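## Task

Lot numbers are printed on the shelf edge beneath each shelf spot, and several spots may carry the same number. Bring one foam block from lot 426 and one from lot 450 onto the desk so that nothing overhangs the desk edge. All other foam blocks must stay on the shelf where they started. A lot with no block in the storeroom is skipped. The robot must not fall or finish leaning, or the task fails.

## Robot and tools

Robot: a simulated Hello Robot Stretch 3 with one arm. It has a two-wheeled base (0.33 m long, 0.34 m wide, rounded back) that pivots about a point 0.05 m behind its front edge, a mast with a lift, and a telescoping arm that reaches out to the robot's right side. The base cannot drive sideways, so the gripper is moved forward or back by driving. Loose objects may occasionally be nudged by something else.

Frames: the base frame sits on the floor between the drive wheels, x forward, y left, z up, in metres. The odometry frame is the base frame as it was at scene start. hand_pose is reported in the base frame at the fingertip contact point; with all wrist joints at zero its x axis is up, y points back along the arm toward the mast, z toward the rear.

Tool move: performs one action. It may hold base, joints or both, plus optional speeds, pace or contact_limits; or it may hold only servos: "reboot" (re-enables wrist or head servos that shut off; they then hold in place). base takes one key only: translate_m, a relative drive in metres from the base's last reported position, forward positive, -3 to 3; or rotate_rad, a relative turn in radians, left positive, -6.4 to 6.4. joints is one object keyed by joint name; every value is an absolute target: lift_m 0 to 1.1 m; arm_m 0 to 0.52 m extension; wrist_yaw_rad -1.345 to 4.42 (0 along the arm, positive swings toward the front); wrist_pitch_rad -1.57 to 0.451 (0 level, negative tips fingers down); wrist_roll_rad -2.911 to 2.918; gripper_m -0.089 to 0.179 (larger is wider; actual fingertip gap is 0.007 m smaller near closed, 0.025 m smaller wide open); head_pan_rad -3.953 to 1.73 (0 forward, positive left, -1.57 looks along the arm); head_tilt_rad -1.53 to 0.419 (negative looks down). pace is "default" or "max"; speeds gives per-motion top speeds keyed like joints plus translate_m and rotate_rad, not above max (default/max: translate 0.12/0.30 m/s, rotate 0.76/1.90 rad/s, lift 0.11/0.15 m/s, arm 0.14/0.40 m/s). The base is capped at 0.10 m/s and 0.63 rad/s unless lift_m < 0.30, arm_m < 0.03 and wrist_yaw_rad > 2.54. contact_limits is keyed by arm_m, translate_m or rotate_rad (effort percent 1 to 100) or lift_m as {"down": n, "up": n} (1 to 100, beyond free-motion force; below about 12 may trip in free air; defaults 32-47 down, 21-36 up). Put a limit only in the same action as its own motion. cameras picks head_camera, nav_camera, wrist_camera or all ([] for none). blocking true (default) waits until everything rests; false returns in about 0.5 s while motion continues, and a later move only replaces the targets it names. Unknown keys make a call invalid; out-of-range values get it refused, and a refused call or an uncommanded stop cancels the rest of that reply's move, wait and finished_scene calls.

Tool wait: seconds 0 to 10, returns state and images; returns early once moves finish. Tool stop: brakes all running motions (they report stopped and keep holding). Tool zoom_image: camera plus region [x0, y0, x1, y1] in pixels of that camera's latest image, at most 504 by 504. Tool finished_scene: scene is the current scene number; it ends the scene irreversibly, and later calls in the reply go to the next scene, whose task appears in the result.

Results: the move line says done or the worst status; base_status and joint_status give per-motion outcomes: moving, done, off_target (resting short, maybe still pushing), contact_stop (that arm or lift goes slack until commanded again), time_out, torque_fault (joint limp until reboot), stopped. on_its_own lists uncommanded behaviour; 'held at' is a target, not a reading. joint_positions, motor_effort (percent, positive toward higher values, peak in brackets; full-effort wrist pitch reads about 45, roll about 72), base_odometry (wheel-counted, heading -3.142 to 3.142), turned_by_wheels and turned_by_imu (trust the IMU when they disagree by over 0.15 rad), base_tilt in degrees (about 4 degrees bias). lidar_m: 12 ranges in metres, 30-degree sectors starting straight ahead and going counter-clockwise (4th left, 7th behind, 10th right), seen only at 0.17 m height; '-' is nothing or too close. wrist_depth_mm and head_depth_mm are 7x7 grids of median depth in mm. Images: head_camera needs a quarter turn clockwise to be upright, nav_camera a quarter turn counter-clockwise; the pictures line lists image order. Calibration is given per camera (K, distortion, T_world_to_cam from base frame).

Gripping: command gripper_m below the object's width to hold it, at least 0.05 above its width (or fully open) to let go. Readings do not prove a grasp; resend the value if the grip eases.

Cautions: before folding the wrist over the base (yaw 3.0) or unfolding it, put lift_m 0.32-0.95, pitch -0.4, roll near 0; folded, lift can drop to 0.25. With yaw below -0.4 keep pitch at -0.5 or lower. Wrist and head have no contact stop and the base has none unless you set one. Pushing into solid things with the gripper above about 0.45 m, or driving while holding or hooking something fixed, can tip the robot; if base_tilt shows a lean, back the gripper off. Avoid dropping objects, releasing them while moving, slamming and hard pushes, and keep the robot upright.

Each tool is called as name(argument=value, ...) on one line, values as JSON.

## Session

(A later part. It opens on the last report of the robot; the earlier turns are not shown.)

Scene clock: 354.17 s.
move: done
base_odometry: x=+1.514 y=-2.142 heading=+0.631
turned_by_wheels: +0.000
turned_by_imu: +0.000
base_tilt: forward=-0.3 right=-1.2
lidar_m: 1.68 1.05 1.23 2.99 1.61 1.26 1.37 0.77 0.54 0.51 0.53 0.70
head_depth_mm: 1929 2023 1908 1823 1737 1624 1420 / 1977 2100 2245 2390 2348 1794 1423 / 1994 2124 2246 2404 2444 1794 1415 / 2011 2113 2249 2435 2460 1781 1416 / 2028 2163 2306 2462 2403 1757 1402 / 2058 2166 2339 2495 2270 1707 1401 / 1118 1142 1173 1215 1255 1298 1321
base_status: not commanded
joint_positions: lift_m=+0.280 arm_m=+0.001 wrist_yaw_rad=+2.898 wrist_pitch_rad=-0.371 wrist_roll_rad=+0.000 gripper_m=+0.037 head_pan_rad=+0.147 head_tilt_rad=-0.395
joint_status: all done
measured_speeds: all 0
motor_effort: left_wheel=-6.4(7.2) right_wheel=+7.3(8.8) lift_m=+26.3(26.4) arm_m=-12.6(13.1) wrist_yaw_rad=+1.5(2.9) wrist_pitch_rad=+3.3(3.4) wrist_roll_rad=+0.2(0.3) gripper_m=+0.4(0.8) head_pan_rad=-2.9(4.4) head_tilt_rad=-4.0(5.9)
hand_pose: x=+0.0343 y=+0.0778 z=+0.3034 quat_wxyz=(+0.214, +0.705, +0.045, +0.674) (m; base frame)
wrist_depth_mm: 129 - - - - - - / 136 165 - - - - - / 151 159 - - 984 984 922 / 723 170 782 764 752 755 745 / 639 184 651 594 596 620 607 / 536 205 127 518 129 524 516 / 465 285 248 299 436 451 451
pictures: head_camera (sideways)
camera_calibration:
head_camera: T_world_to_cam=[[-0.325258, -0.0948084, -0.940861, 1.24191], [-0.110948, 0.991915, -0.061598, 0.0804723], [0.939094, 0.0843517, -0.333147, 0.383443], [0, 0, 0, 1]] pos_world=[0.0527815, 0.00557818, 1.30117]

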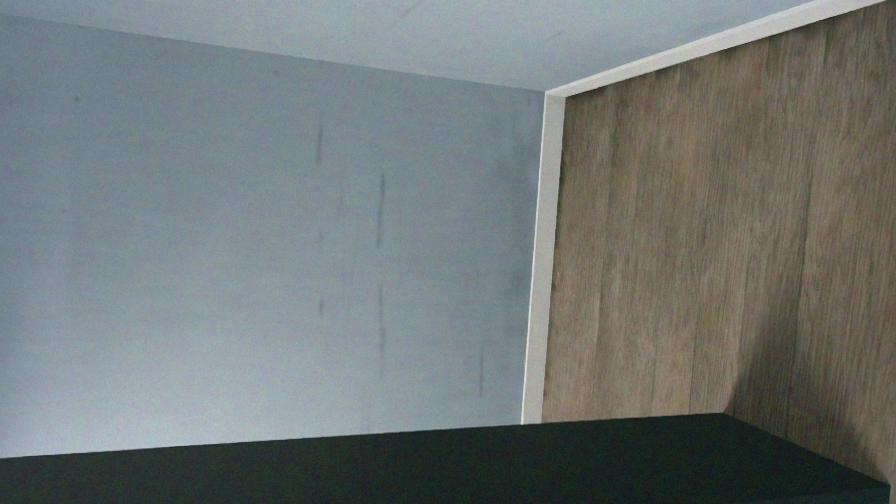

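move(base={"translate_m": 1.82}, pace="max", cameras=[])

move(base={"rotate_rad": -1.571}, joints={"head_pan_rad": -2.5, "head_tilt_rad": -0.4}, pace="max", cameras=["head_camera", "nav_camera"])

Scene clock: 370.47 s.
move: done
base_odometry: x=+2.984 y=-1.069 heading=+0.631
turned_by_wheels: +0.000
turned_by_imu: +0.002
base_tilt: forward=-0.3 right=-1.2
lidar_m: 0.57 0.59 0.78 1.90 0.74 0.80 2.04 0.64 0.45 0.42 0.43 0.58
head_depth_mm: 445 472 503 541 581 630 687 / 448 475 509 545 588 638 697 / 453 481 514 552 596 646 706 / 456 485 518 557 601 653 715 / 462 490 524 563 609 661 726 / 465 495 529 569 616 672 733 / 469 499 535 577 624 680 747
base_status: done
joint_positions: lift_m=+0.280 arm_m=+0.001 wrist_yaw_rad=+2.898 wrist_pitch_rad=-0.371 wrist_roll_rad=+0.000 gripper_m=+0.037 head_pan_rad=+0.150 head_tilt_rad=-0.401
joint_status: not commanded
measured_speeds: all 0
motor_effort: left_wheel=-1.2(12.8) right_wheel=+9.2(14.3) lift_m=+26.4(30.2) arm_m=-8.8(12.9) wrist_yaw_rad=+1.4(2.9) wrist_pitch_rad=+3.3(3.5) wrist_roll_rad=+0.1(0.3) gripper_m=-0.1(1.0) head_pan_rad=+3.6(4.1) head_tilt_rad=+2.8(3.9)
hand_pose: x=+0.0343 y=+0.0778 z=+0.3034 quat_wxyz=(+0.214, +0.705, +0.045, +0.674) (m; base frame)
wrist_depth_mm: 129 - - - - - 515 / 136 165 - - - - 527 / 149 159 - - 983 775 522 / 162 170 773 773 765 715 547 / 619 184 655 614 603 616 571 / 538 206 127 516 129 523 518 / 465 283 250 298 441 450 452
pictures: none
No camera images: "cameras" was empty.

Scene clock: 372.93 s.
move: done
base_odometry: x=+2.984 y=-1.069 heading=-0.940
turned_by_wheels: -1.571
turned_by_imu: -1.540
base_tilt: forward=-0.2 right=-1.1
lidar_m: 0.42 0.44 0.59 0.57 0.59 0.79 2.03 0.74 0.82 1.86 0.62 0.44
head_depth_mm: 1260 1348 1702 2314 2354 1803 1427 / 1327 1372 1453 1541 1626 1737 1416 / 1391 1468 1545 1244 1439 1626 1366 / 632 1045 1486 853 1323 1092 1290 / 637 681 727 780 844 915 1001 / 690 735 796 857 931 1027 1130 / 746 806 869 951 1051 1156 1270
base_status: done
joint_positions: lift_m=+0.280 arm_m=+0.001 wrist_yaw_rad=+2.898 wrist_pitch_rad=-0.371 wrist_roll_rad=+0.000 gripper_m=+0.037 head_pan_rad=-2.508 head_tilt_rad=-0.401
joint_status: all done
measured_speeds: translate_m=+0.000 rotate_rad=+0.000 lift_m=+0.000 arm_m=+0.000 wrist_yaw_rad=+0.000 wrist_pitch_rad=+0.000 wrist_roll_rad=+0.000 head_pan_rad=+0.024 head_tilt_rad=+0.000
motor_effort: left_wheel=+7.5(15.3) right_wheel=-8.2(15.1) lift_m=+27.3(27.6) arm_m=-12.5(12.7) wrist_yaw_rad=+1.2(3.0) wrist_pitch_rad=+3.3(3.5) wrist_roll_rad=-0.1(0.3) gripper_m=+0.5(0.9) head_pan_rad=+3.1(5.4) head_tilt_rad=+4.5(7.4)
hand_pose: x=+0.0343 y=+0.0778 z=+0.3034 quat_wxyz=(+0.214, +0.705, +0.045, +0.674) (m; base frame)
wrist_depth_mm: 129 513 539 - - - - / 136 148 - - - - - / 150 155 - - - - - / 159 168 - 701 728 - - / 608 184 658 608 597 596 - / 531 204 127 505 129 523 - / 461 284 248 299 438 450 438
pictures: head_camera (sideways), nav_camera (sideways)
camera_calibration:
head_camera: T_world_to_cam=[[0.247732, 0.239333, -0.938802, 1.23571], [0.562331, -0.824597, -0.0618302, 0.0767052], [-0.788931, -0.5126, -0.338864, 0.401425], [0, 0, 0, 1]] pos_world=[-0.0325619, -0.0267253, 1.30086]
nav_camera: T_world_to_cam=[[-0.284895, -0.23035, 0.93047, -1.16619], [-0.604347, 0.796628, 0.0121746, 0.037949], [-0.744043, -0.558858, -0.366167, 0.434339], [0, 0, 0, 1]] pos_world=[0.0138595, -0.0561295, 1.24368]

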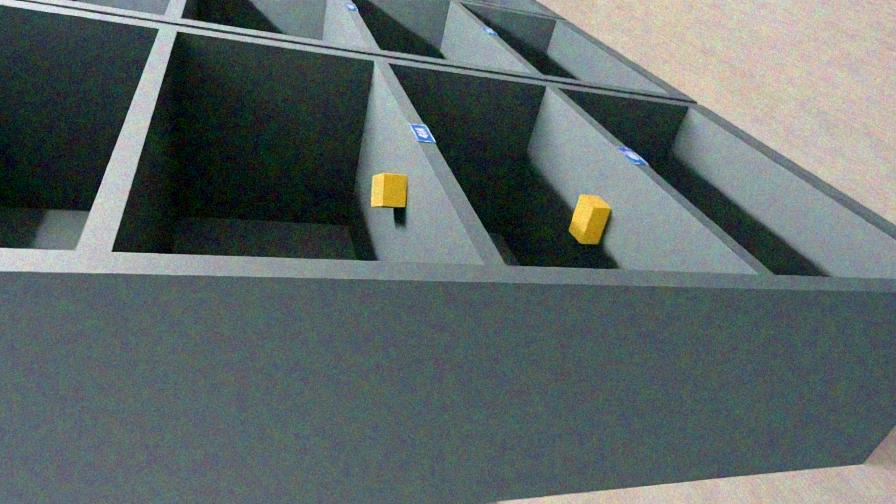

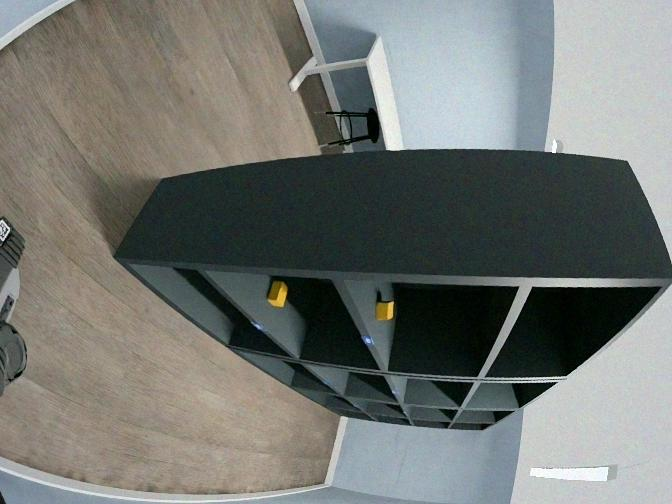

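zoom_image(camera="head_camera", region=[400, 110, 660, 180])

move(base={"translate_m": -0.8}, joints={"head_pan_rad": -1.9}, pace="max", cameras=["head_camera", "nav_camera"])

Scaled by 1.938 from the camera's 896x504 image, which has a finer 1280x720 frame.

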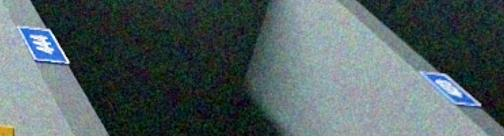

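Scene clock: 383.57 s.
move: done
base_odometry: x=+2.511 y=-0.423 heading=-0.939
turned_by_wheels: +0.000
turned_by_imu: -0.002
base_tilt: forward=-0.3 right=-1.2
lidar_m: 1.22 0.80 0.58 0.55 0.57 0.76 1.93 0.82 0.93 0.71 0.48 1.27
head_depth_mm: 483 920 953 911 677 1002 849 / 441 942 1014 950 634 1065 844 / 448 900 966 937 623 1059 843 / 456 860 920 922 587 1053 811 / 465 825 885 913 583 1008 830 / 474 795 845 873 577 972 825 / 486 765 812 838 573 937 825
base_status: done
joint_positions: lift_m=+0.280 arm_m=+0.001 wrist_yaw_rad=+2.898 wrist_pitch_rad=-0.371 wrist_roll_rad=+0.000 gripper_m=+0.037 head_pan_rad=-1.900 head_tilt_rad=-0.400
joint_status: all done
measured_speeds: all 0
motor_effort: left_wheel=+0.1(11.0) right_wheel=-9.6(18.2) lift_m=+27.3(29.8) arm_m=-8.6(11.1) wrist_yaw_rad=+1.0(3.1) wrist_pitch_rad=+3.3(3.5) wrist_roll_rad=+0.1(0.3) gripper_m=+0.2(0.9) head_pan_rad=-3.3(4.5) head_tilt_rad=+3.5(5.2)
hand_pose: x=+0.0343 y=+0.0778 z=+0.3034 quat_wxyz=(+0.214, +0.705, +0.045, +0.674) (m; base frame)
wrist_depth_mm: 129 494 530 541 - - - / 136 162 - - - - - / 150 156 - - - - - / 161 169 - 697 726 726 757 / 592 184 656 600 600 623 615 / 532 205 127 506 129 522 517 / 460 284 250 300 437 452 450
pictures: head_camera (sideways), nav_camera (sideways)
camera_calibration:
head_camera: T_world_to_cam=[[0.0660118, 0.336562, -0.939345, 1.23754], [0.932739, -0.355229, -0.0617289, 0.0742983], [-0.354458, -0.872089, -0.337374, 0.396882], [0, 0, 0, 1]] pos_world=[-0.0103155, -0.0440003, 1.30096]
nav_camera: T_world_to_cam=[[-0.101596, -0.350439, 0.931059, -1.16805], [-0.951263, 0.308139, 0.0121794, 0.0401521], [-0.291164, -0.884445, -0.364665, 0.429585], [0, 0, 0, 1]] pos_world=[0.044606, -0.0417586, 1.24369]

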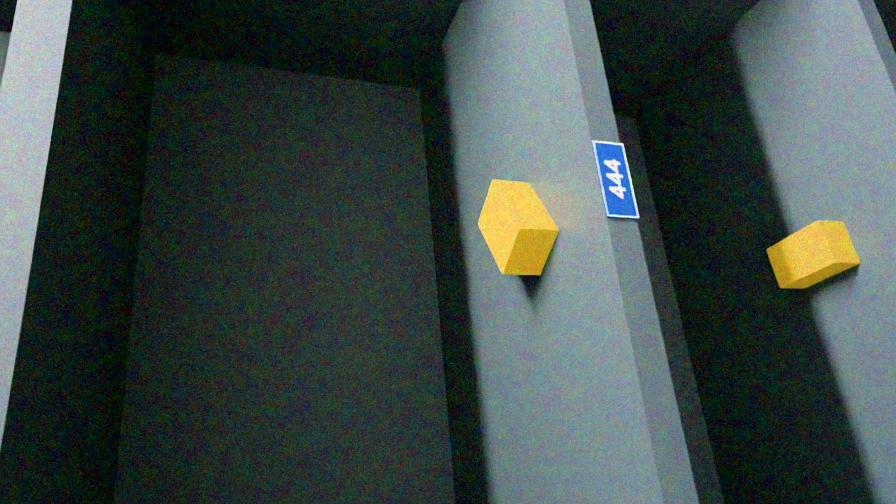

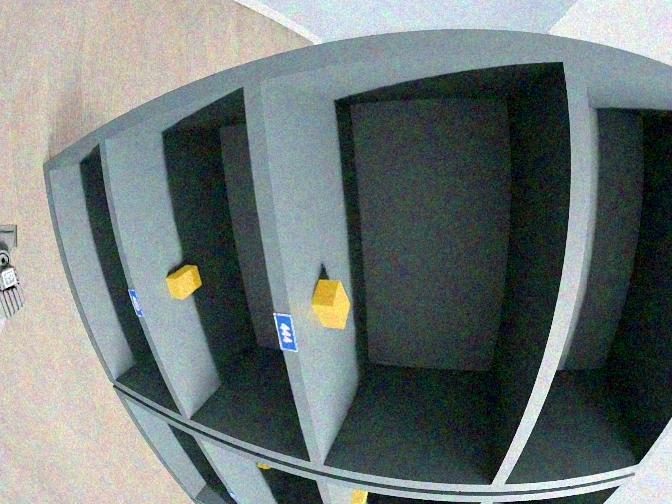

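zoom_image(camera="nav_camera", region=[115, 275, 165, 325])

move(base={"translate_m": -0.93}, pace="max", cameras=["head_camera", "nav_camera"])

zoom_image(camera="nav_camera", region=[80, 260, 320, 440])

Scaled by 10.080 from the camera's 672x504 image, which has a finer 792x594 frame.

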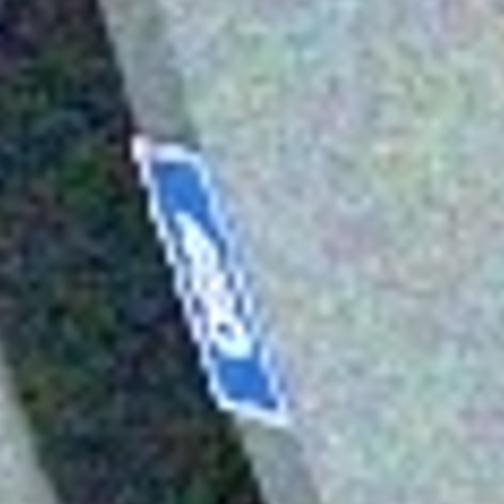

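Scene clock: 393.17 s.
move: done
base_odometry: x=+1.962 y=+0.328 heading=-0.939
turned_by_wheels: +0.000
turned_by_imu: -0.001
base_tilt: forward=-0.3 right=-1.1
lidar_m: 2.13 0.76 0.55 0.52 0.53 0.72 1.83 0.84 0.94 0.65 0.51 1.19
head_depth_mm: 549 936 968 929 722 1011 902 / 494 972 1041 947 710 1071 843 / 448 929 998 933 660 1062 839 / 456 890 954 921 620 1052 835 / 464 853 915 915 584 1050 832 / 474 821 872 901 581 1010 826 / 485 791 842 868 573 962 825
base_status: done
joint_positions: lift_m=+0.280 arm_m=+0.001 wrist_yaw_rad=+2.898 wrist_pitch_rad=-0.371 wrist_roll_rad=+0.000 gripper_m=+0.037 head_pan_rad=-1.900 head_tilt_rad=-0.400
joint_status: not commanded
measured_speeds: all 0
motor_effort: left_wheel=-0.2(14.2) right_wheel=-10.5(15.4) lift_m=+26.3(29.6) arm_m=-5.8(7.6) wrist_yaw_rad=+2.1(3.2) wrist_pitch_rad=+3.3(3.5) wrist_roll_rad=+0.0(0.3) gripper_m=+0.7(1.0) head_pan_rad=-2.5(3.6) head_tilt_rad=+1.0(3.0)
hand_pose: x=+0.0343 y=+0.0778 z=+0.3034 quat_wxyz=(+0.214, +0.705, +0.045, +0.674) (m; base frame)
wrist_depth_mm: 129 475 502 530 - - - / 136 166 532 - - - - / 149 157 - - - - - / 164 169 - - 707 732 760 / - 184 600 600 599 612 617 / 535 205 127 511 129 519 518 / 460 283 248 297 438 450 449
pictures: head_camera (sideways), nav_camera (sideways)
camera_calibration:
head_camera: T_world_to_cam=[[0.0661491, 0.336525, -0.939348, 1.23754], [0.932617, -0.355554, -0.0617034, 0.0742502], [-0.354753, -0.87197, -0.337369, 0.396877], [0, 0, 0, 1]] pos_world=[-0.010316, -0.0440003, 1.30096]
nav_camera: T_world_to_cam=[[-0.101706, -0.350406, 0.931059, -1.16805], [-0.95116, 0.308459, 0.0121869, 0.0401496], [-0.291464, -0.884347, -0.364664, 0.429602], [0, 0, 0, 1]] pos_world=[0.0446045, -0.0417573, 1.24369]

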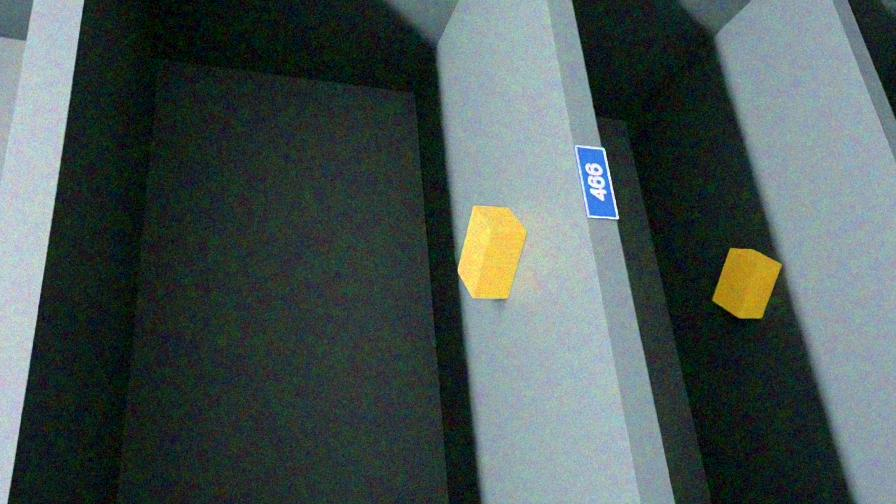

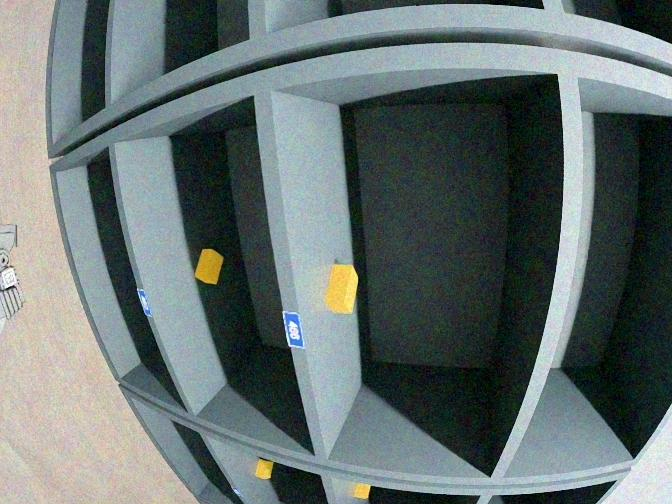

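Scaled by 2.100 from the camera's 672x504 image, which has a finer 792x594 frame.

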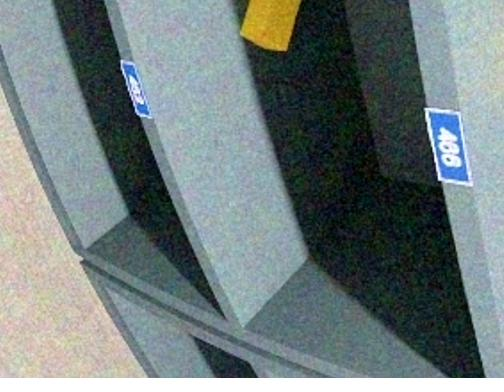

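move(joints={"head_pan_rad": -1.75, "head_tilt_rad": -0.75}, pace="max", cameras=["head_camera"])

move(base={"translate_m": -0.9}, pace="max", cameras=["head_camera", "nav_camera"])

Scene clock: 402.70 s.
move: done
base_odometry: x=+1.962 y=+0.328 heading=-0.939
turned_by_wheels: +0.000
turned_by_imu: +0.000
base_tilt: forward=-0.3 right=-1.3
lidar_m: 2.14 0.76 0.55 0.52 0.54 0.71 1.84 0.84 0.95 0.65 0.51 1.19
head_depth_mm: 844 910 628 1180 976 1276 1162 / 823 892 621 1176 946 1263 1156 / 806 866 614 1158 940 1226 1149 / 789 841 610 1121 935 1222 1148 / 772 833 601 1107 929 1184 1116 / 756 817 594 1078 924 1157 1115 / 742 798 587 853 851 829 1068
base_status: not commanded
joint_positions: lift_m=+0.280 arm_m=+0.001 wrist_yaw_rad=+2.898 wrist_pitch_rad=-0.371 wrist_roll_rad=+0.000 gripper_m=+0.037 head_pan_rad=-1.752 head_tilt_rad=-0.757
joint_status: all done
measured_speeds: all 0
motor_effort: left_wheel=-0.1(0.8) right_wheel=-10.1(11.1) lift_m=+29.3(30.0) arm_m=-3.3(3.8) wrist_yaw_rad=+2.0(3.0) wrist_pitch_rad=+3.3(3.4) wrist_roll_rad=+0.3(0.3) gripper_m=+0.2(0.7) head_pan_rad=+3.7(4.7) head_tilt_rad=-4.0(8.0)
hand_pose: x=+0.0343 y=+0.0778 z=+0.3034 quat_wxyz=(+0.214, +0.705, +0.045, +0.674) (m; base frame)
wrist_depth_mm: 129 475 504 530 - - - / 136 166 534 - - - - / 150 157 - - - - - / 165 170 - - 708 727 748 / - 184 606 601 602 614 615 / 542 205 127 512 129 520 518 / 457 284 249 299 438 447 444
pictures: head_camera (sideways)
camera_calibration:
head_camera: T_world_to_cam=[[0.0710412, 0.644693, -0.761134, 1.00513], [0.979151, -0.190656, -0.0700983, 0.0849176], [-0.190306, -0.740285, -0.644796, 0.795817], [0, 0, 0, 1]] pos_world=[-0.00310349, -0.0426755, 1.28413]

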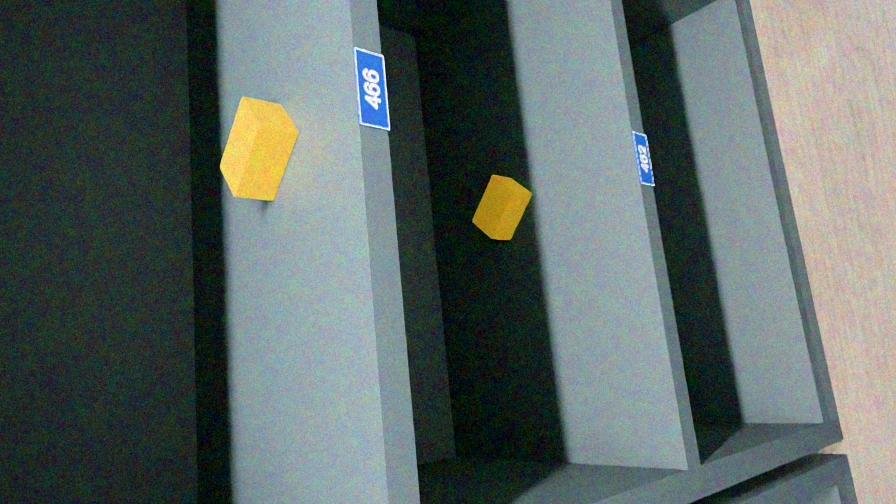

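Scene clock: 407.03 s.
move: done
base_odometry: x=+1.431 y=+1.054 heading=-0.939
turned_by_wheels: +0.000
turned_by_imu: +0.000
base_tilt: forward=-0.3 right=-1.2
lidar_m: 2.04 0.73 0.52 0.49 0.51 0.68 1.71 0.90 1.00 0.52 0.53 1.16
head_depth_mm: 869 932 669 1206 989 1280 1166 / 846 910 634 1189 978 1277 1161 / 831 890 622 1178 945 1262 1148 / 814 869 617 1150 941 1231 1147 / 797 850 608 1122 934 1214 1138 / 783 834 603 1105 927 1042 1118 / 763 816 597 676 734 864 1084
base_status: done
joint_positions: lift_m=+0.280 arm_m=+0.001 wrist_yaw_rad=+2.898 wrist_pitch_rad=-0.371 wrist_roll_rad=+0.000 gripper_m=+0.037 head_pan_rad=-1.750 head_tilt_rad=-0.750
joint_status: not commanded
measured_speeds: all 0
motor_effort: left_wheel=-0.1(13.8) right_wheel=-10.7(17.7) lift_m=+25.5(30.0) arm_m=-1.3(4.0) wrist_yaw_rad=+1.4(3.6) wrist_pitch_rad=+3.3(3.5) wrist_roll_rad=+0.0(0.3) gripper_m=+0.4(1.0) head_pan_rad=+2.8(4.2) head_tilt_rad=+2.7(5.1)
hand_pose: x=+0.0343 y=+0.0778 z=+0.3034 quat_wxyz=(+0.214, +0.705, +0.045, +0.674) (m; base frame)
wrist_depth_mm: 129 449 475 501 534 - - / 136 166 514 532 - - - / 150 159 542 - - - - / 504 169 - - - 716 705 / - 185 229 602 591 624 612 / 538 204 127 512 129 521 521 / 463 284 249 298 441 453 449
pictures: head_camera (sideways), nav_camera (sideways)
camera_calibration:
head_camera: T_world_to_cam=[[0.0687151, 0.639685, -0.76556, 1.01089], [0.979497, -0.188927, -0.0699456, 0.0846995], [-0.189378, -0.745057, -0.639552, 0.788998], [0, 0, 0, 1]] pos_world=[-0.00300766, -0.0428028, 1.28443]
nav_camera: T_world_to_cam=[[-0.10109, -0.654497, 0.749276, -0.931006], [-0.987186, 0.159455, 0.00609734, 0.0482551], [-0.123467, -0.739059, -0.66223, 0.815704], [0, 0, 0, 1]] pos_world=[0.0542341, -0.014181, 1.23747]

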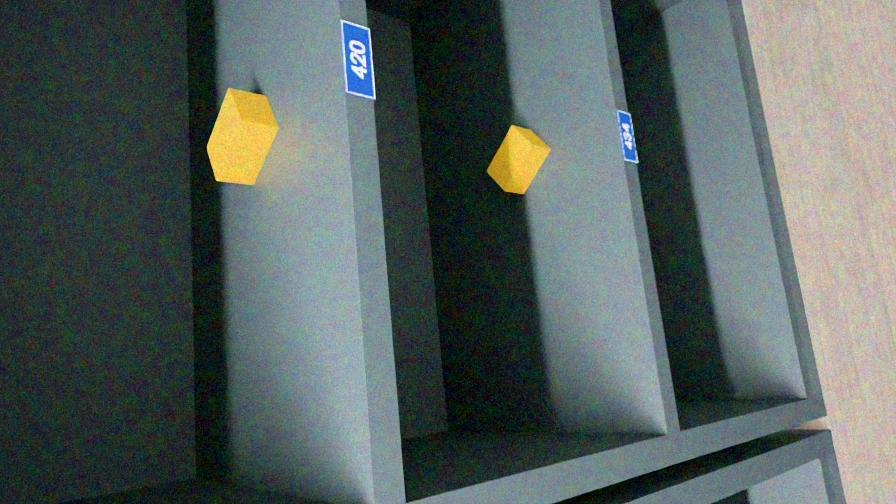

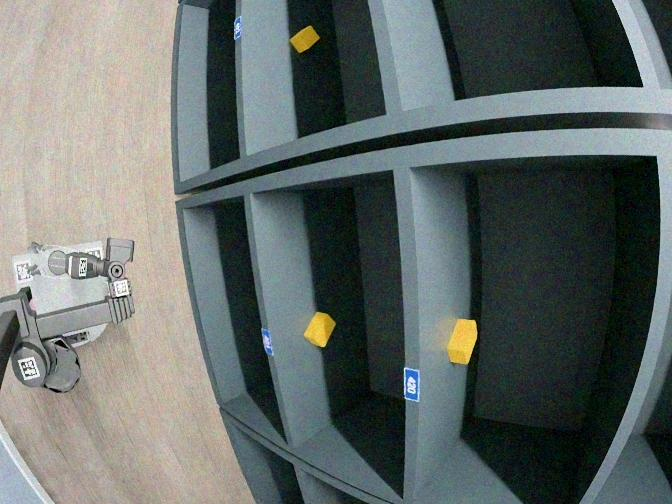

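zoom_image(camera="head_camera", region=[560, 90, 680, 180])

move(base={"translate_m": -0.9}, pace="max", cameras=["head_camera", "nav_camera"])

Scaled by 4.200 from the camera's 896x504 image, which has a finer 1280x720 frame.

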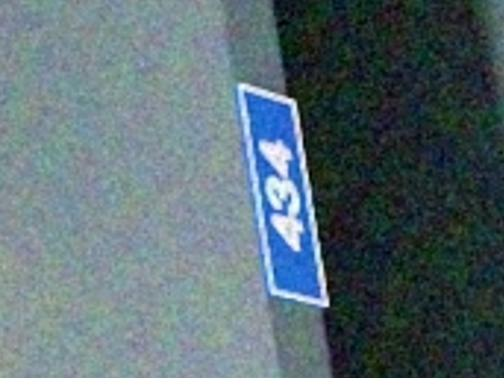

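Scene clock: 416.57 s.
move: done
base_odometry: x=+0.899 y=+1.780 heading=-0.939
turned_by_wheels: +0.000
turned_by_imu: -0.001
base_tilt: forward=-0.2 right=-1.2
lidar_m: 2.01 0.68 0.49 0.46 0.48 0.64 0.82 0.84 1.04 0.55 0.56 1.14
head_depth_mm: 894 958 702 1203 1014 1297 1166 / 874 941 664 1194 974 1269 1160 / 856 918 653 1183 974 1264 1152 / 835 900 646 1168 943 1255 1153 / 817 876 635 1153 934 1248 1146 / 803 855 604 1114 881 1031 1116 / 749 604 550 644 752 983 1116
base_status: done
joint_positions: lift_m=+0.280 arm_m=+0.001 wrist_yaw_rad=+2.898 wrist_pitch_rad=-0.371 wrist_roll_rad=+0.000 gripper_m=+0.037 head_pan_rad=-1.750 head_tilt_rad=-0.750
joint_status: not commanded
measured_speeds: all 0
motor_effort: left_wheel=-4.8(10.3) right_wheel=-4.8(18.3) lift_m=+26.4(29.4) arm_m=+2.2(2.6) wrist_yaw_rad=+2.0(3.0) wrist_pitch_rad=+3.4(3.5) wrist_roll_rad=+0.1(0.3) gripper_m=+0.6(1.0) head_pan_rad=+2.7(3.1) head_tilt_rad=+1.8(3.6)
hand_pose: x=+0.0343 y=+0.0778 z=+0.3034 quat_wxyz=(+0.214, +0.705, +0.045, +0.674) (m; base frame)
wrist_depth_mm: 129 430 454 478 507 536 - / 136 166 488 515 533 - - / 150 159 526 546 - - - / 486 169 - - - 689 718 / 536 184 - 582 597 629 615 / 536 204 127 507 128 520 514 / 457 283 249 299 442 450 446
pictures: head_camera (sideways), nav_camera (sideways)
camera_calibration:
head_camera: T_world_to_cam=[[0.0687017, 0.639629, -0.765608, 1.01095], [0.979496, -0.188932, -0.0699489, 0.0847035], [-0.189389, -0.745104, -0.639493, 0.788921], [0, 0, 0, 1]] pos_world=[-0.00300773, -0.0428031, 1.28443]
nav_camera: T_world_to_cam=[[-0.101081, -0.654449, 0.749319, -0.931059], [-0.987189, 0.159442, 0.00608686, 0.0482681], [-0.123457, -0.739104, -0.662181, 0.815643], [0, 0, 0, 1]] pos_world=[0.0542342, -0.0141813, 1.23747]

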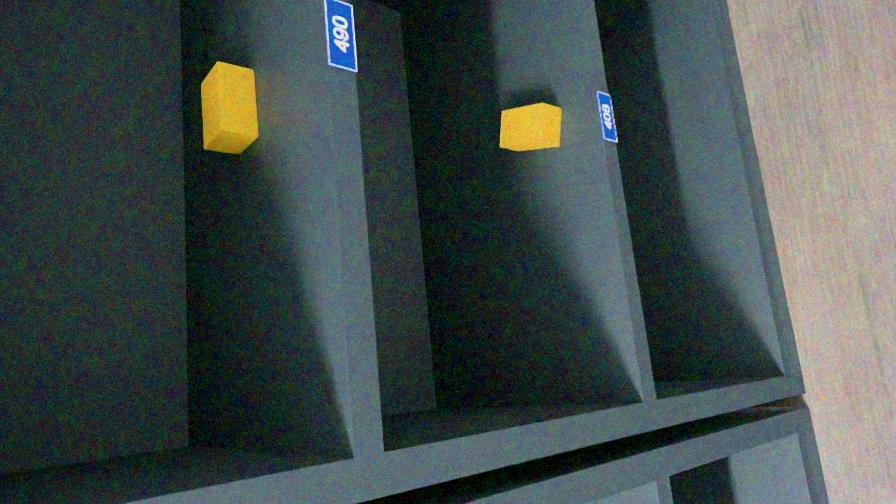

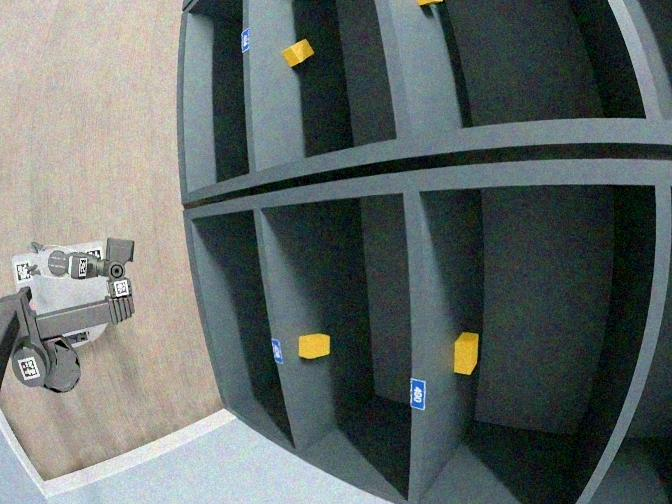

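move(base={"translate_m": 2.55}, pace="max", cameras=["head_camera", "nav_camera"])

Scene clock: 433.13 s.
move: done
base_odometry: x=+2.406 y=-0.277 heading=-0.939
turned_by_wheels: +0.000
turned_by_imu: +0.002
base_tilt: forward=-0.3 right=-1.1
lidar_m: 1.40 0.80 0.57 0.54 0.56 0.75 1.93 0.68 0.68 0.91 0.57 1.46
head_depth_mm: 806 838 636 924 923 1060 1160 / 805 877 631 1105 954 1211 1162 / 786 857 623 1107 945 1205 1146 / 771 836 588 1101 940 1201 1123 / 752 815 569 1085 905 1163 1119 / 736 799 603 1043 928 835 1093 / 724 783 596 1034 920 816 1084
base_status: done
joint_positions: lift_m=+0.280 arm_m=+0.001 wrist_yaw_rad=+2.898 wrist_pitch_rad=-0.371 wrist_roll_rad=+0.000 gripper_m=+0.037 head_pan_rad=-1.750 head_tilt_rad=-0.750
joint_status: not commanded
measured_speeds: all 0
motor_effort: left_wheel=+0.0(16.2) right_wheel=+5.2(14.0) lift_m=+25.1(29.8) arm_m=+8.5(8.8) wrist_yaw_rad=+1.0(3.0) wrist_pitch_rad=+3.3(3.5) wrist_roll_rad=+0.1(0.4) gripper_m=+0.5(1.2) head_pan_rad=+0.5(2.3) head_tilt_rad=+1.7(3.1)
hand_pose: x=+0.0343 y=+0.0778 z=+0.3034 quat_wxyz=(+0.214, +0.705, +0.045, +0.674) (m; base frame)
wrist_depth_mm: 129 491 524 544 - - - / 136 162 - - - - - / 149 156 - - - - - / 159 169 - - 731 727 752 / 595 184 627 601 602 615 613 / 536 204 127 507 129 520 521 / 463 284 249 300 439 454 450
pictures: head_camera (sideways), nav_camera (sideways)
camera_calibration:
head_camera: T_world_to_cam=[[0.0687017, 0.639629, -0.765608, 1.01095], [0.979496, -0.188932, -0.0699489, 0.0847035], [-0.189389, -0.745104, -0.639493, 0.788921], [0, 0, 0, 1]] pos_world=[-0.00300773, -0.0428031, 1.28443]
nav_camera: T_world_to_cam=[[-0.101081, -0.654449, 0.749319, -0.931059], [-0.987189, 0.159442, 0.00608686, 0.0482681], [-0.123457, -0.739104, -0.662181, 0.815643], [0, 0, 0, 1]] pos_world=[0.0542342, -0.0141813, 1.23747]

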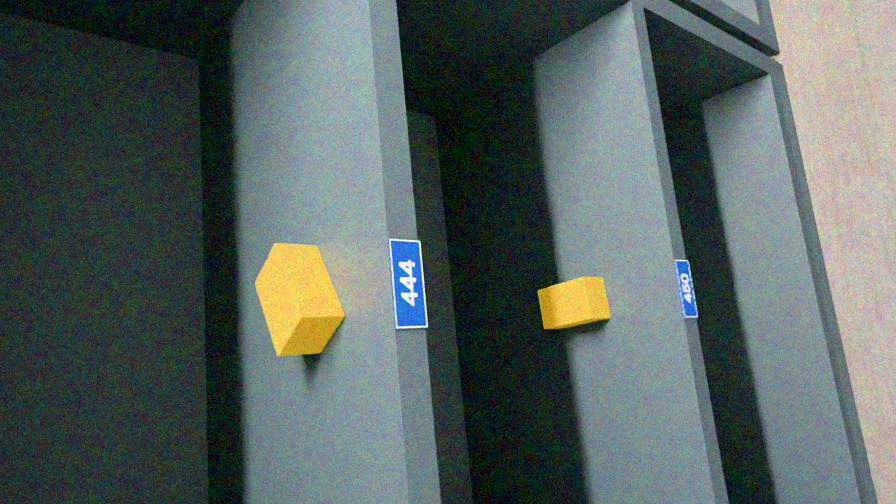

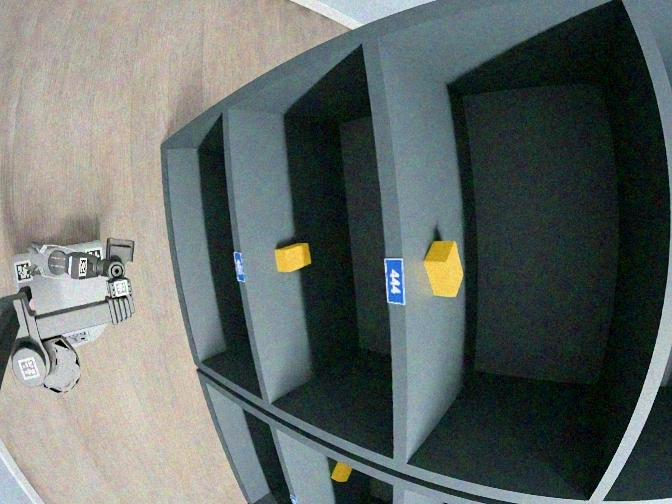

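zoom_image(camera="head_camera", region=[620, 240, 740, 340])

Scaled by 4.200 from the camera's 896x504 image, which has a finer 1280x720 frame.

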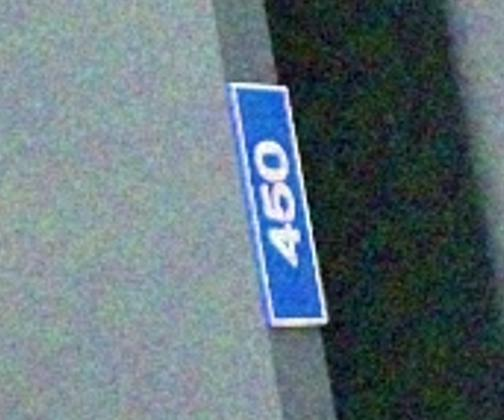

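move(base={"translate_m": -0.05}, joints={"lift_m": 0.56, "wrist_pitch_rad": -0.4, "head_pan_rad": -1.57}, pace="max", cameras=[])

move(joints={"wrist_yaw_rad": 0.0, "wrist_pitch_rad": -0.27, "gripper_m": 0.179}, cameras=[])

move(joints={"lift_m": 0.545, "arm_m": 0.09}, contact_limits={"arm_m": 30}, cameras=["wrist_camera", "head_camera"])

Scene clock: 471.90 s.
move: done
base_odometry: x=+2.376 y=-0.237 heading=-0.939
turned_by_wheels: +0.000
turned_by_imu: +0.000
base_tilt: forward=-0.3 right=-1.1
lidar_m: 1.44 0.79 0.57 0.54 0.56 0.75 1.92 0.69 0.65 0.92 0.61 1.50
head_depth_mm: 759 840 636 1011 958 1000 1118 / 757 827 631 1105 952 1188 1134 / 753 821 596 1098 946 1177 1129 / 753 816 575 1095 907 1181 1123 / 752 815 611 1088 933 1171 1125 / 749 814 603 1073 926 1161 1110 / 748 812 596 1071 923 1142 1103
base_status: done
joint_positions: lift_m=+0.560 arm_m=+0.001 wrist_yaw_rad=+2.898 wrist_pitch_rad=-0.413 wrist_roll_rad=+0.000 gripper_m=+0.037 head_pan_rad=-1.568 head_tilt_rad=-0.750
joint_status: all done
measured_speeds: all 0
motor_effort: left_wheel=+2.0(12.7) right_wheel=-6.2(12.9) lift_m=+26.2(32.5) arm_m=+10.9(11.2) wrist_yaw_rad=+2.1(2.9) wrist_pitch_rad=+2.0(4.9) wrist_roll_rad=-0.1(0.3) gripper_m=+0.1(0.9) head_pan_rad=-0.7(4.5) head_tilt_rad=+1.7(2.6)
hand_pose: x=+0.0330 y=+0.0728 z=+0.5737 quat_wxyz=(+0.229, +0.704, +0.060, +0.670) (m; base frame)
wrist_depth_mm: 130 494 526 541 - - - / 139 160 - - - - - / 154 159 - - - - - / - 172 - - - - - / - 190 - 151 155 903 951 / - 212 127 788 129 833 836 / 721 745 270 739 698 727 719
pictures: none
No camera images: "cameras" was empty.

Scene clock: 474.37 s.
move: done
base_odometry: x=+2.376 y=-0.237 heading=-0.939
turned_by_wheels: +0.000
turned_by_imu: +0.000
base_tilt: forward=-0.3 right=-1.2
lidar_m: 1.44 0.79 0.57 0.54 0.56 0.75 1.91 0.69 0.65 0.92 0.61 1.51
head_depth_mm: 760 839 636 1014 958 997 1124 / 757 827 630 1106 951 1192 1131 / 754 819 596 1098 946 850 1132 / 749 818 573 1097 909 1174 514 / 753 817 608 1081 931 843 1123 / 748 814 604 1073 926 1166 1113 / 748 814 598 1068 919 1144 1105
base_status: not commanded
joint_positions: lift_m=+0.560 arm_m=+0.001 wrist_yaw_rad=+0.003 wrist_pitch_rad=-0.293 wrist_roll_rad=+0.000 gripper_m=+0.179 head_pan_rad=-1.569 head_tilt_rad=-0.750
joint_status: all done
measured_speeds: all 0
motor_effort: left_wheel=+2.2(2.2) right_wheel=-6.5(7.2) lift_m=+23.3(26.6) arm_m=+11.7(12.2) wrist_yaw_rad=-2.7(6.1) wrist_pitch_rad=+3.7(6.4) wrist_roll_rad=+0.0(0.3) gripper_m=+0.2(85.2) head_pan_rad=-3.4(3.5) head_tilt_rad=+1.9(2.6)
hand_pose: x=-0.0208 y=-0.3840 z=+0.6017 quat_wxyz=(+0.700, +0.104, -0.699, -0.102) (m; base frame)
wrist_depth_mm: - - - - - - 596 / - - - - - - - / - - - - - - - / - - - - - - - / 305 289 289 289 288 285 285 / 123 140 285 - 282 282 - / - - - - - - 105
pictures: none
No camera images: "cameras" was empty.

Scene clock: 476.23 s.
move: done
base_odometry: x=+2.376 y=-0.237 heading=-0.939
turned_by_wheels: +0.000
turned_by_imu: +0.000
base_tilt: forward=-0.3 right=-1.3
lidar_m: 1.44 0.79 0.57 0.54 0.56 0.75 1.92 0.69 0.64 0.91 0.61 1.51
head_depth_mm: 757 841 637 1004 960 996 1121 / 757 828 631 1108 955 1188 1112 / 754 823 596 1098 948 850 482 / 752 817 572 1094 908 807 500 / 753 812 610 1087 937 842 1119 / 750 815 604 1076 925 1157 1112 / 746 813 598 1069 922 1147 1108
base_status: not commanded
joint_positions: lift_m=+0.545 arm_m=+0.090 wrist_yaw_rad=+0.003 wrist_pitch_rad=-0.292 wrist_roll_rad=+0.000 gripper_m=+0.179 head_pan_rad=-1.570 head_tilt_rad=-0.750
joint_status: all done
measured_speeds: all 0
motor_effort: left_wheel=+1.7(2.2) right_wheel=-6.3(7.2) lift_m=+24.7(25.9) arm_m=+11.8(14.2) wrist_yaw_rad=-3.9(4.0) wrist_pitch_rad=+3.6(3.7) wrist_roll_rad=-0.1(0.3) gripper_m=+0.2(1.1) head_pan_rad=-3.7(3.7) head_tilt_rad=+2.1(2.7)
contact_limits: arm_m 30 (drawing in: default 31, maximum 55; extending or still: default 39, maximum 69)
hand_pose: x=-0.0208 y=-0.4734 z=+0.5869 quat_wxyz=(+0.700, +0.104, -0.699, -0.102) (m; base frame)
wrist_depth_mm: - - - - - - 513 / - - - - - - 553 / - - - - - - - / 323 321 320 - 317 314 311 / 268 255 265 264 261 262 260 / 118 144 217 217 216 216 213 / 196 195 194 195 190 190 105
pictures: head_camera (sideways), wrist_camera
camera_calibration:
head_camera: T_world_to_cam=[[-0.0468535, 0.641594, -0.765612, 1.01166], [0.997494, -0.0106264, -0.0699492, 0.084552], [-0.0530147, -0.766971, -0.639488, 0.788096], [0, 0, 0, 1]] pos_world=[0.00484018, -0.0437281, 1.28443]
wrist_camera: T_world_to_cam=[[-0.998879, -0.0426893, -0.0204776, -0.0223654], [-0.00220472, 0.473971, -0.880538, 0.773678], [0.0472953, -0.879505, -0.473534, 0.0286419], [0, 0, 0, 1]] pos_world=[-0.0219892, -0.342465, 0.694358]

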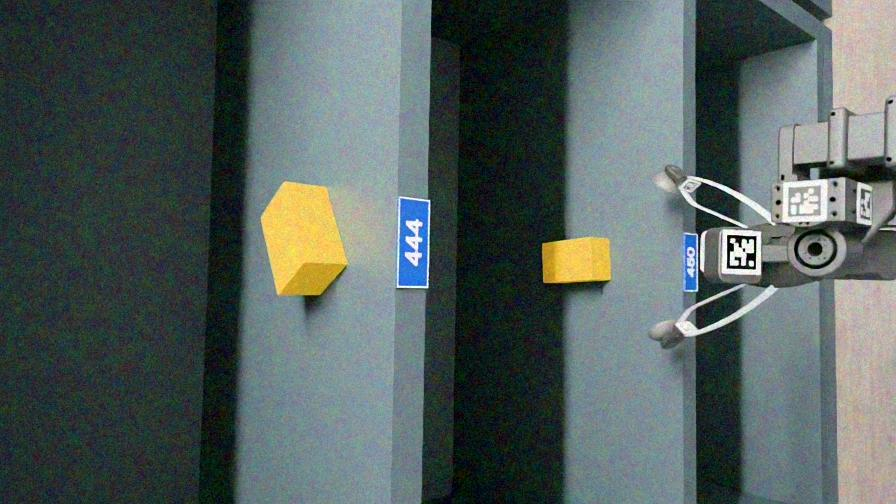

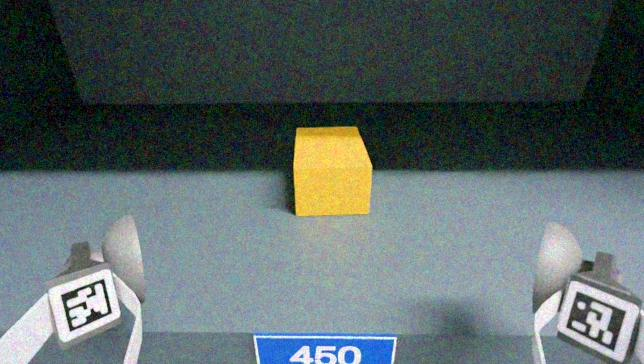

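move(joints={"lift_m": 0.533}, cameras=[])

move(joints={"arm_m": 0.235}, contact_limits={"arm_m": 30}, cameras=["wrist_camera"])

move(joints={"gripper_m": 0.02}, cameras=[])

move(joints={"gripper_m": 0.005}, cameras=["wrist_camera"])

Scene clock: 485.97 s.
move: done
base_odometry: x=+2.376 y=-0.237 heading=-0.939
turned_by_wheels: +0.000
turned_by_imu: +0.000
base_tilt: forward=-0.3 right=-1.3
lidar_m: 1.44 0.80 0.57 0.54 0.56 0.75 1.92 0.69 0.65 0.91 0.61 1.51
head_depth_mm: 760 841 638 1008 959 994 1120 / 758 828 629 1103 952 1192 1118 / 754 821 597 1102 947 851 491 / 751 816 571 1092 905 815 518 / 751 815 608 1082 934 1169 1117 / 748 813 603 1076 928 1161 1115 / 749 809 596 1071 920 1147 1106
base_status: not commanded
joint_positions: lift_m=+0.533 arm_m=+0.090 wrist_yaw_rad=+0.003 wrist_pitch_rad=-0.292 wrist_roll_rad=+0.000 gripper_m=+0.179 head_pan_rad=-1.570 head_tilt_rad=-0.750
joint_status: all done
measured_speeds: all 0
motor_effort: left_wheel=+1.8(2.3) right_wheel=-6.1(7.5) lift_m=+24.3(25.7) arm_m=+3.1(5.0) wrist_yaw_rad=-4.3(4.7) wrist_pitch_rad=+3.6(3.6) wrist_roll_rad=-0.1(0.3) gripper_m=+0.4(1.1) head_pan_rad=-3.2(3.7) head_tilt_rad=+2.0(2.1)
contact_limits: arm_m 30 (drawing in: default 31, maximum 55; extending or still: default 39, maximum 69)
hand_pose: x=-0.0208 y=-0.4735 z=+0.5750 quat_wxyz=(+0.700, +0.104, -0.699, -0.102) (m; base frame)
wrist_depth_mm: - - - - - - 513 / - - - - - - 535 / - - - - - - - / 300 300 297 - 310 307 304 / 248 235 245 244 243 242 241 / - 188 202 200 199 199 198 / - 190 190 - 186 189 105
pictures: none
No camera images: "cameras" was empty.

Scene clock: 488.30 s.
move: done
base_odometry: x=+2.376 y=-0.237 heading=-0.939
turned_by_wheels: +0.000
turned_by_imu: +0.000
base_tilt: forward=-0.3 right=-1.2
lidar_m: 1.44 0.79 0.57 0.54 0.56 0.75 1.92 0.69 0.64 0.92 0.61 1.51
head_depth_mm: 758 840 638 1006 959 993 1124 / 754 828 630 1106 952 857 1115 / 752 821 595 1100 947 596 1085 / 752 817 572 1093 906 629 1125 / 751 813 610 1082 933 1170 1120 / 749 814 603 1079 926 1164 1110 / 747 811 597 1071 921 1146 1110
base_status: not commanded
joint_positions: lift_m=+0.533 arm_m=+0.235 wrist_yaw_rad=+0.003 wrist_pitch_rad=-0.292 wrist_roll_rad=+0.000 gripper_m=+0.179 head_pan_rad=-1.570 head_tilt_rad=-0.750
joint_status: all done
measured_speeds: all 0
motor_effort: left_wheel=+2.1(2.4) right_wheel=-7.1(7.4) lift_m=+26.5(26.8) arm_m=+12.6(14.4) wrist_yaw_rad=-2.2(4.0) wrist_pitch_rad=+3.5(3.7) wrist_roll_rad=-0.1(0.3) gripper_m=+0.0(1.2) head_pan_rad=-3.2(3.9) head_tilt_rad=+1.3(2.1)
contact_limits: arm_m 30 (drawing in: default 31, maximum 55; extending or still: default 39, maximum 69)
hand_pose: x=-0.0208 y=-0.6185 z=+0.5750 quat_wxyz=(+0.700, +0.104, -0.699, -0.102) (m; base frame)
wrist_depth_mm: 396 397 396 391 397 393 391 / - - - - - - - / - - - - - - - / 298 298 311 328 309 306 305 / 247 234 243 162 240 241 240 / - 188 187 139 192 198 198 / 162 170 165 140 164 164 107
pictures: wrist_camera
camera_calibration:
wrist_camera: T_world_to_cam=[[-0.998879, -0.0426921, -0.0204671, -0.0288075], [-0.00219829, 0.473655, -0.880708, 0.831887], [0.0472936, -0.879675, -0.473218, -0.10482], [0, 0, 0, 1]] pos_world=[-0.0219892, -0.487465, 0.682457]

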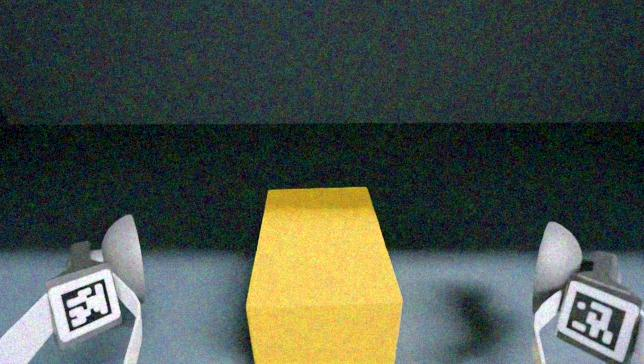

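Scene clock: 490.43 s.
move: done
base_odometry: x=+2.376 y=-0.237 heading=-0.939
turned_by_wheels: +0.000
turned_by_imu: +0.000
base_tilt: forward=-0.3 right=-1.2
lidar_m: 1.44 0.79 0.57 0.54 0.56 0.75 1.92 0.69 0.65 0.92 0.61 1.51
head_depth_mm: 759 839 636 1011 957 996 1120 / 757 827 631 1110 954 856 1112 / 756 821 596 1103 945 596 1089 / 752 815 571 1088 883 628 1128 / 750 816 608 1083 933 1168 1123 / 749 815 602 1077 927 1166 1116 / 746 812 597 1069 918 1145 1104
base_status: not commanded
joint_positions: lift_m=+0.533 arm_m=+0.235 wrist_yaw_rad=+0.003 wrist_pitch_rad=-0.291 wrist_roll_rad=+0.000 gripper_m=+0.021 head_pan_rad=-1.570 head_tilt_rad=-0.750
joint_status: all done
measured_speeds: all 0
motor_effort: left_wheel=+2.2(2.6) right_wheel=-6.6(7.6) lift_m=+29.1(29.1) arm_m=+12.9(13.3) wrist_yaw_rad=-3.6(5.0) wrist_pitch_rad=+3.4(3.6) wrist_roll_rad=-0.1(0.3) gripper_m=-14.2(89.1) head_pan_rad=-2.7(3.7) head_tilt_rad=+1.6(2.3)
contact_limits: arm_m 30 (drawing in: default 31, maximum 55; extending or still: default 39, maximum 69)
hand_pose: x=-0.0208 y=-0.6185 z=+0.5751 quat_wxyz=(+0.700, +0.104, -0.699, -0.102) (m; base frame)
wrist_depth_mm: 398 396 393 392 396 393 392 / - - - - - - - / - - - - - - - / 301 297 298 329 307 306 303 / 247 246 234 162 162 241 241 / 203 202 128 139 127 199 198 / 171 166 165 142 149 174 168
pictures: none
No camera images: "cameras" was empty.

Scene clock: 491.10 s.
move: done
base_odometry: x=+2.376 y=-0.237 heading=-0.939
turned_by_wheels: +0.000
turned_by_imu: +0.000
base_tilt: forward=-0.3 right=-1.1
lidar_m: 1.44 0.79 0.57 0.54 0.56 0.75 1.92 0.69 0.65 0.91 0.61 1.51
head_depth_mm: 759 841 637 1006 960 991 1123 / 757 826 631 1111 954 855 1116 / 755 820 595 1101 942 595 1086 / 752 818 571 1097 881 628 1123 / 751 814 609 1081 935 1173 1118 / 749 811 603 1076 929 1164 1112 / 746 811 596 1067 920 1138 1109
base_status: not commanded
joint_positions: lift_m=+0.533 arm_m=+0.235 wrist_yaw_rad=+0.003 wrist_pitch_rad=-0.291 wrist_roll_rad=+0.000 gripper_m=+0.006 head_pan_rad=-1.570 head_tilt_rad=-0.750
joint_status: all done
measured_speeds: all 0
motor_effort: left_wheel=+1.9(2.2) right_wheel=-6.3(7.4) lift_m=+29.0(29.4) arm_m=+12.5(13.1) wrist_yaw_rad=-2.7(3.6) wrist_pitch_rad=+3.4(3.5) wrist_roll_rad=+0.1(0.3) gripper_m=-19.5(72.3) head_pan_rad=-2.3(3.3) head_tilt_rad=+1.2(1.8)
contact_limits: arm_m 30 (drawing in: default 31, maximum 55; extending or still: default 39, maximum 69)
hand_pose: x=-0.0208 y=-0.6185 z=+0.5751 quat_wxyz=(+0.700, +0.104, -0.699, -0.102) (m; base frame)
wrist_depth_mm: 398 396 396 393 393 394 391 / - - - - - - - / - - - - - - - / 299 297 296 327 307 307 303 / 247 246 234 163 162 241 240 / 202 202 128 139 126 199 198 / 172 171 165 142 149 168 169
pictures: wrist_camera
camera_calibration:
wrist_camera: T_world_to_cam=[[-0.998879, -0.0427017, -0.0204481, -0.0288251], [-0.00219839, 0.473261, -0.88092, 0.831839], [0.0472941, -0.879887, -0.472824, -0.105191], [0, 0, 0, 1]] pos_world=[-0.0219892, -0.487464, 0.682457]

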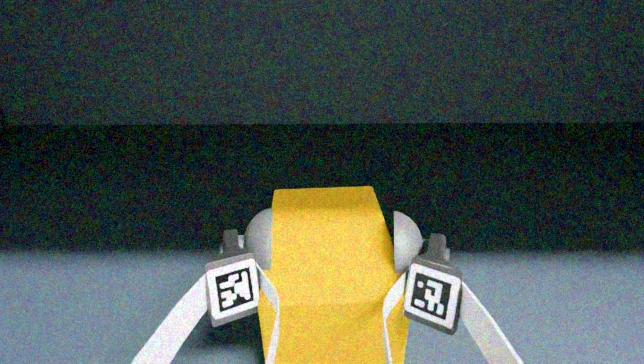

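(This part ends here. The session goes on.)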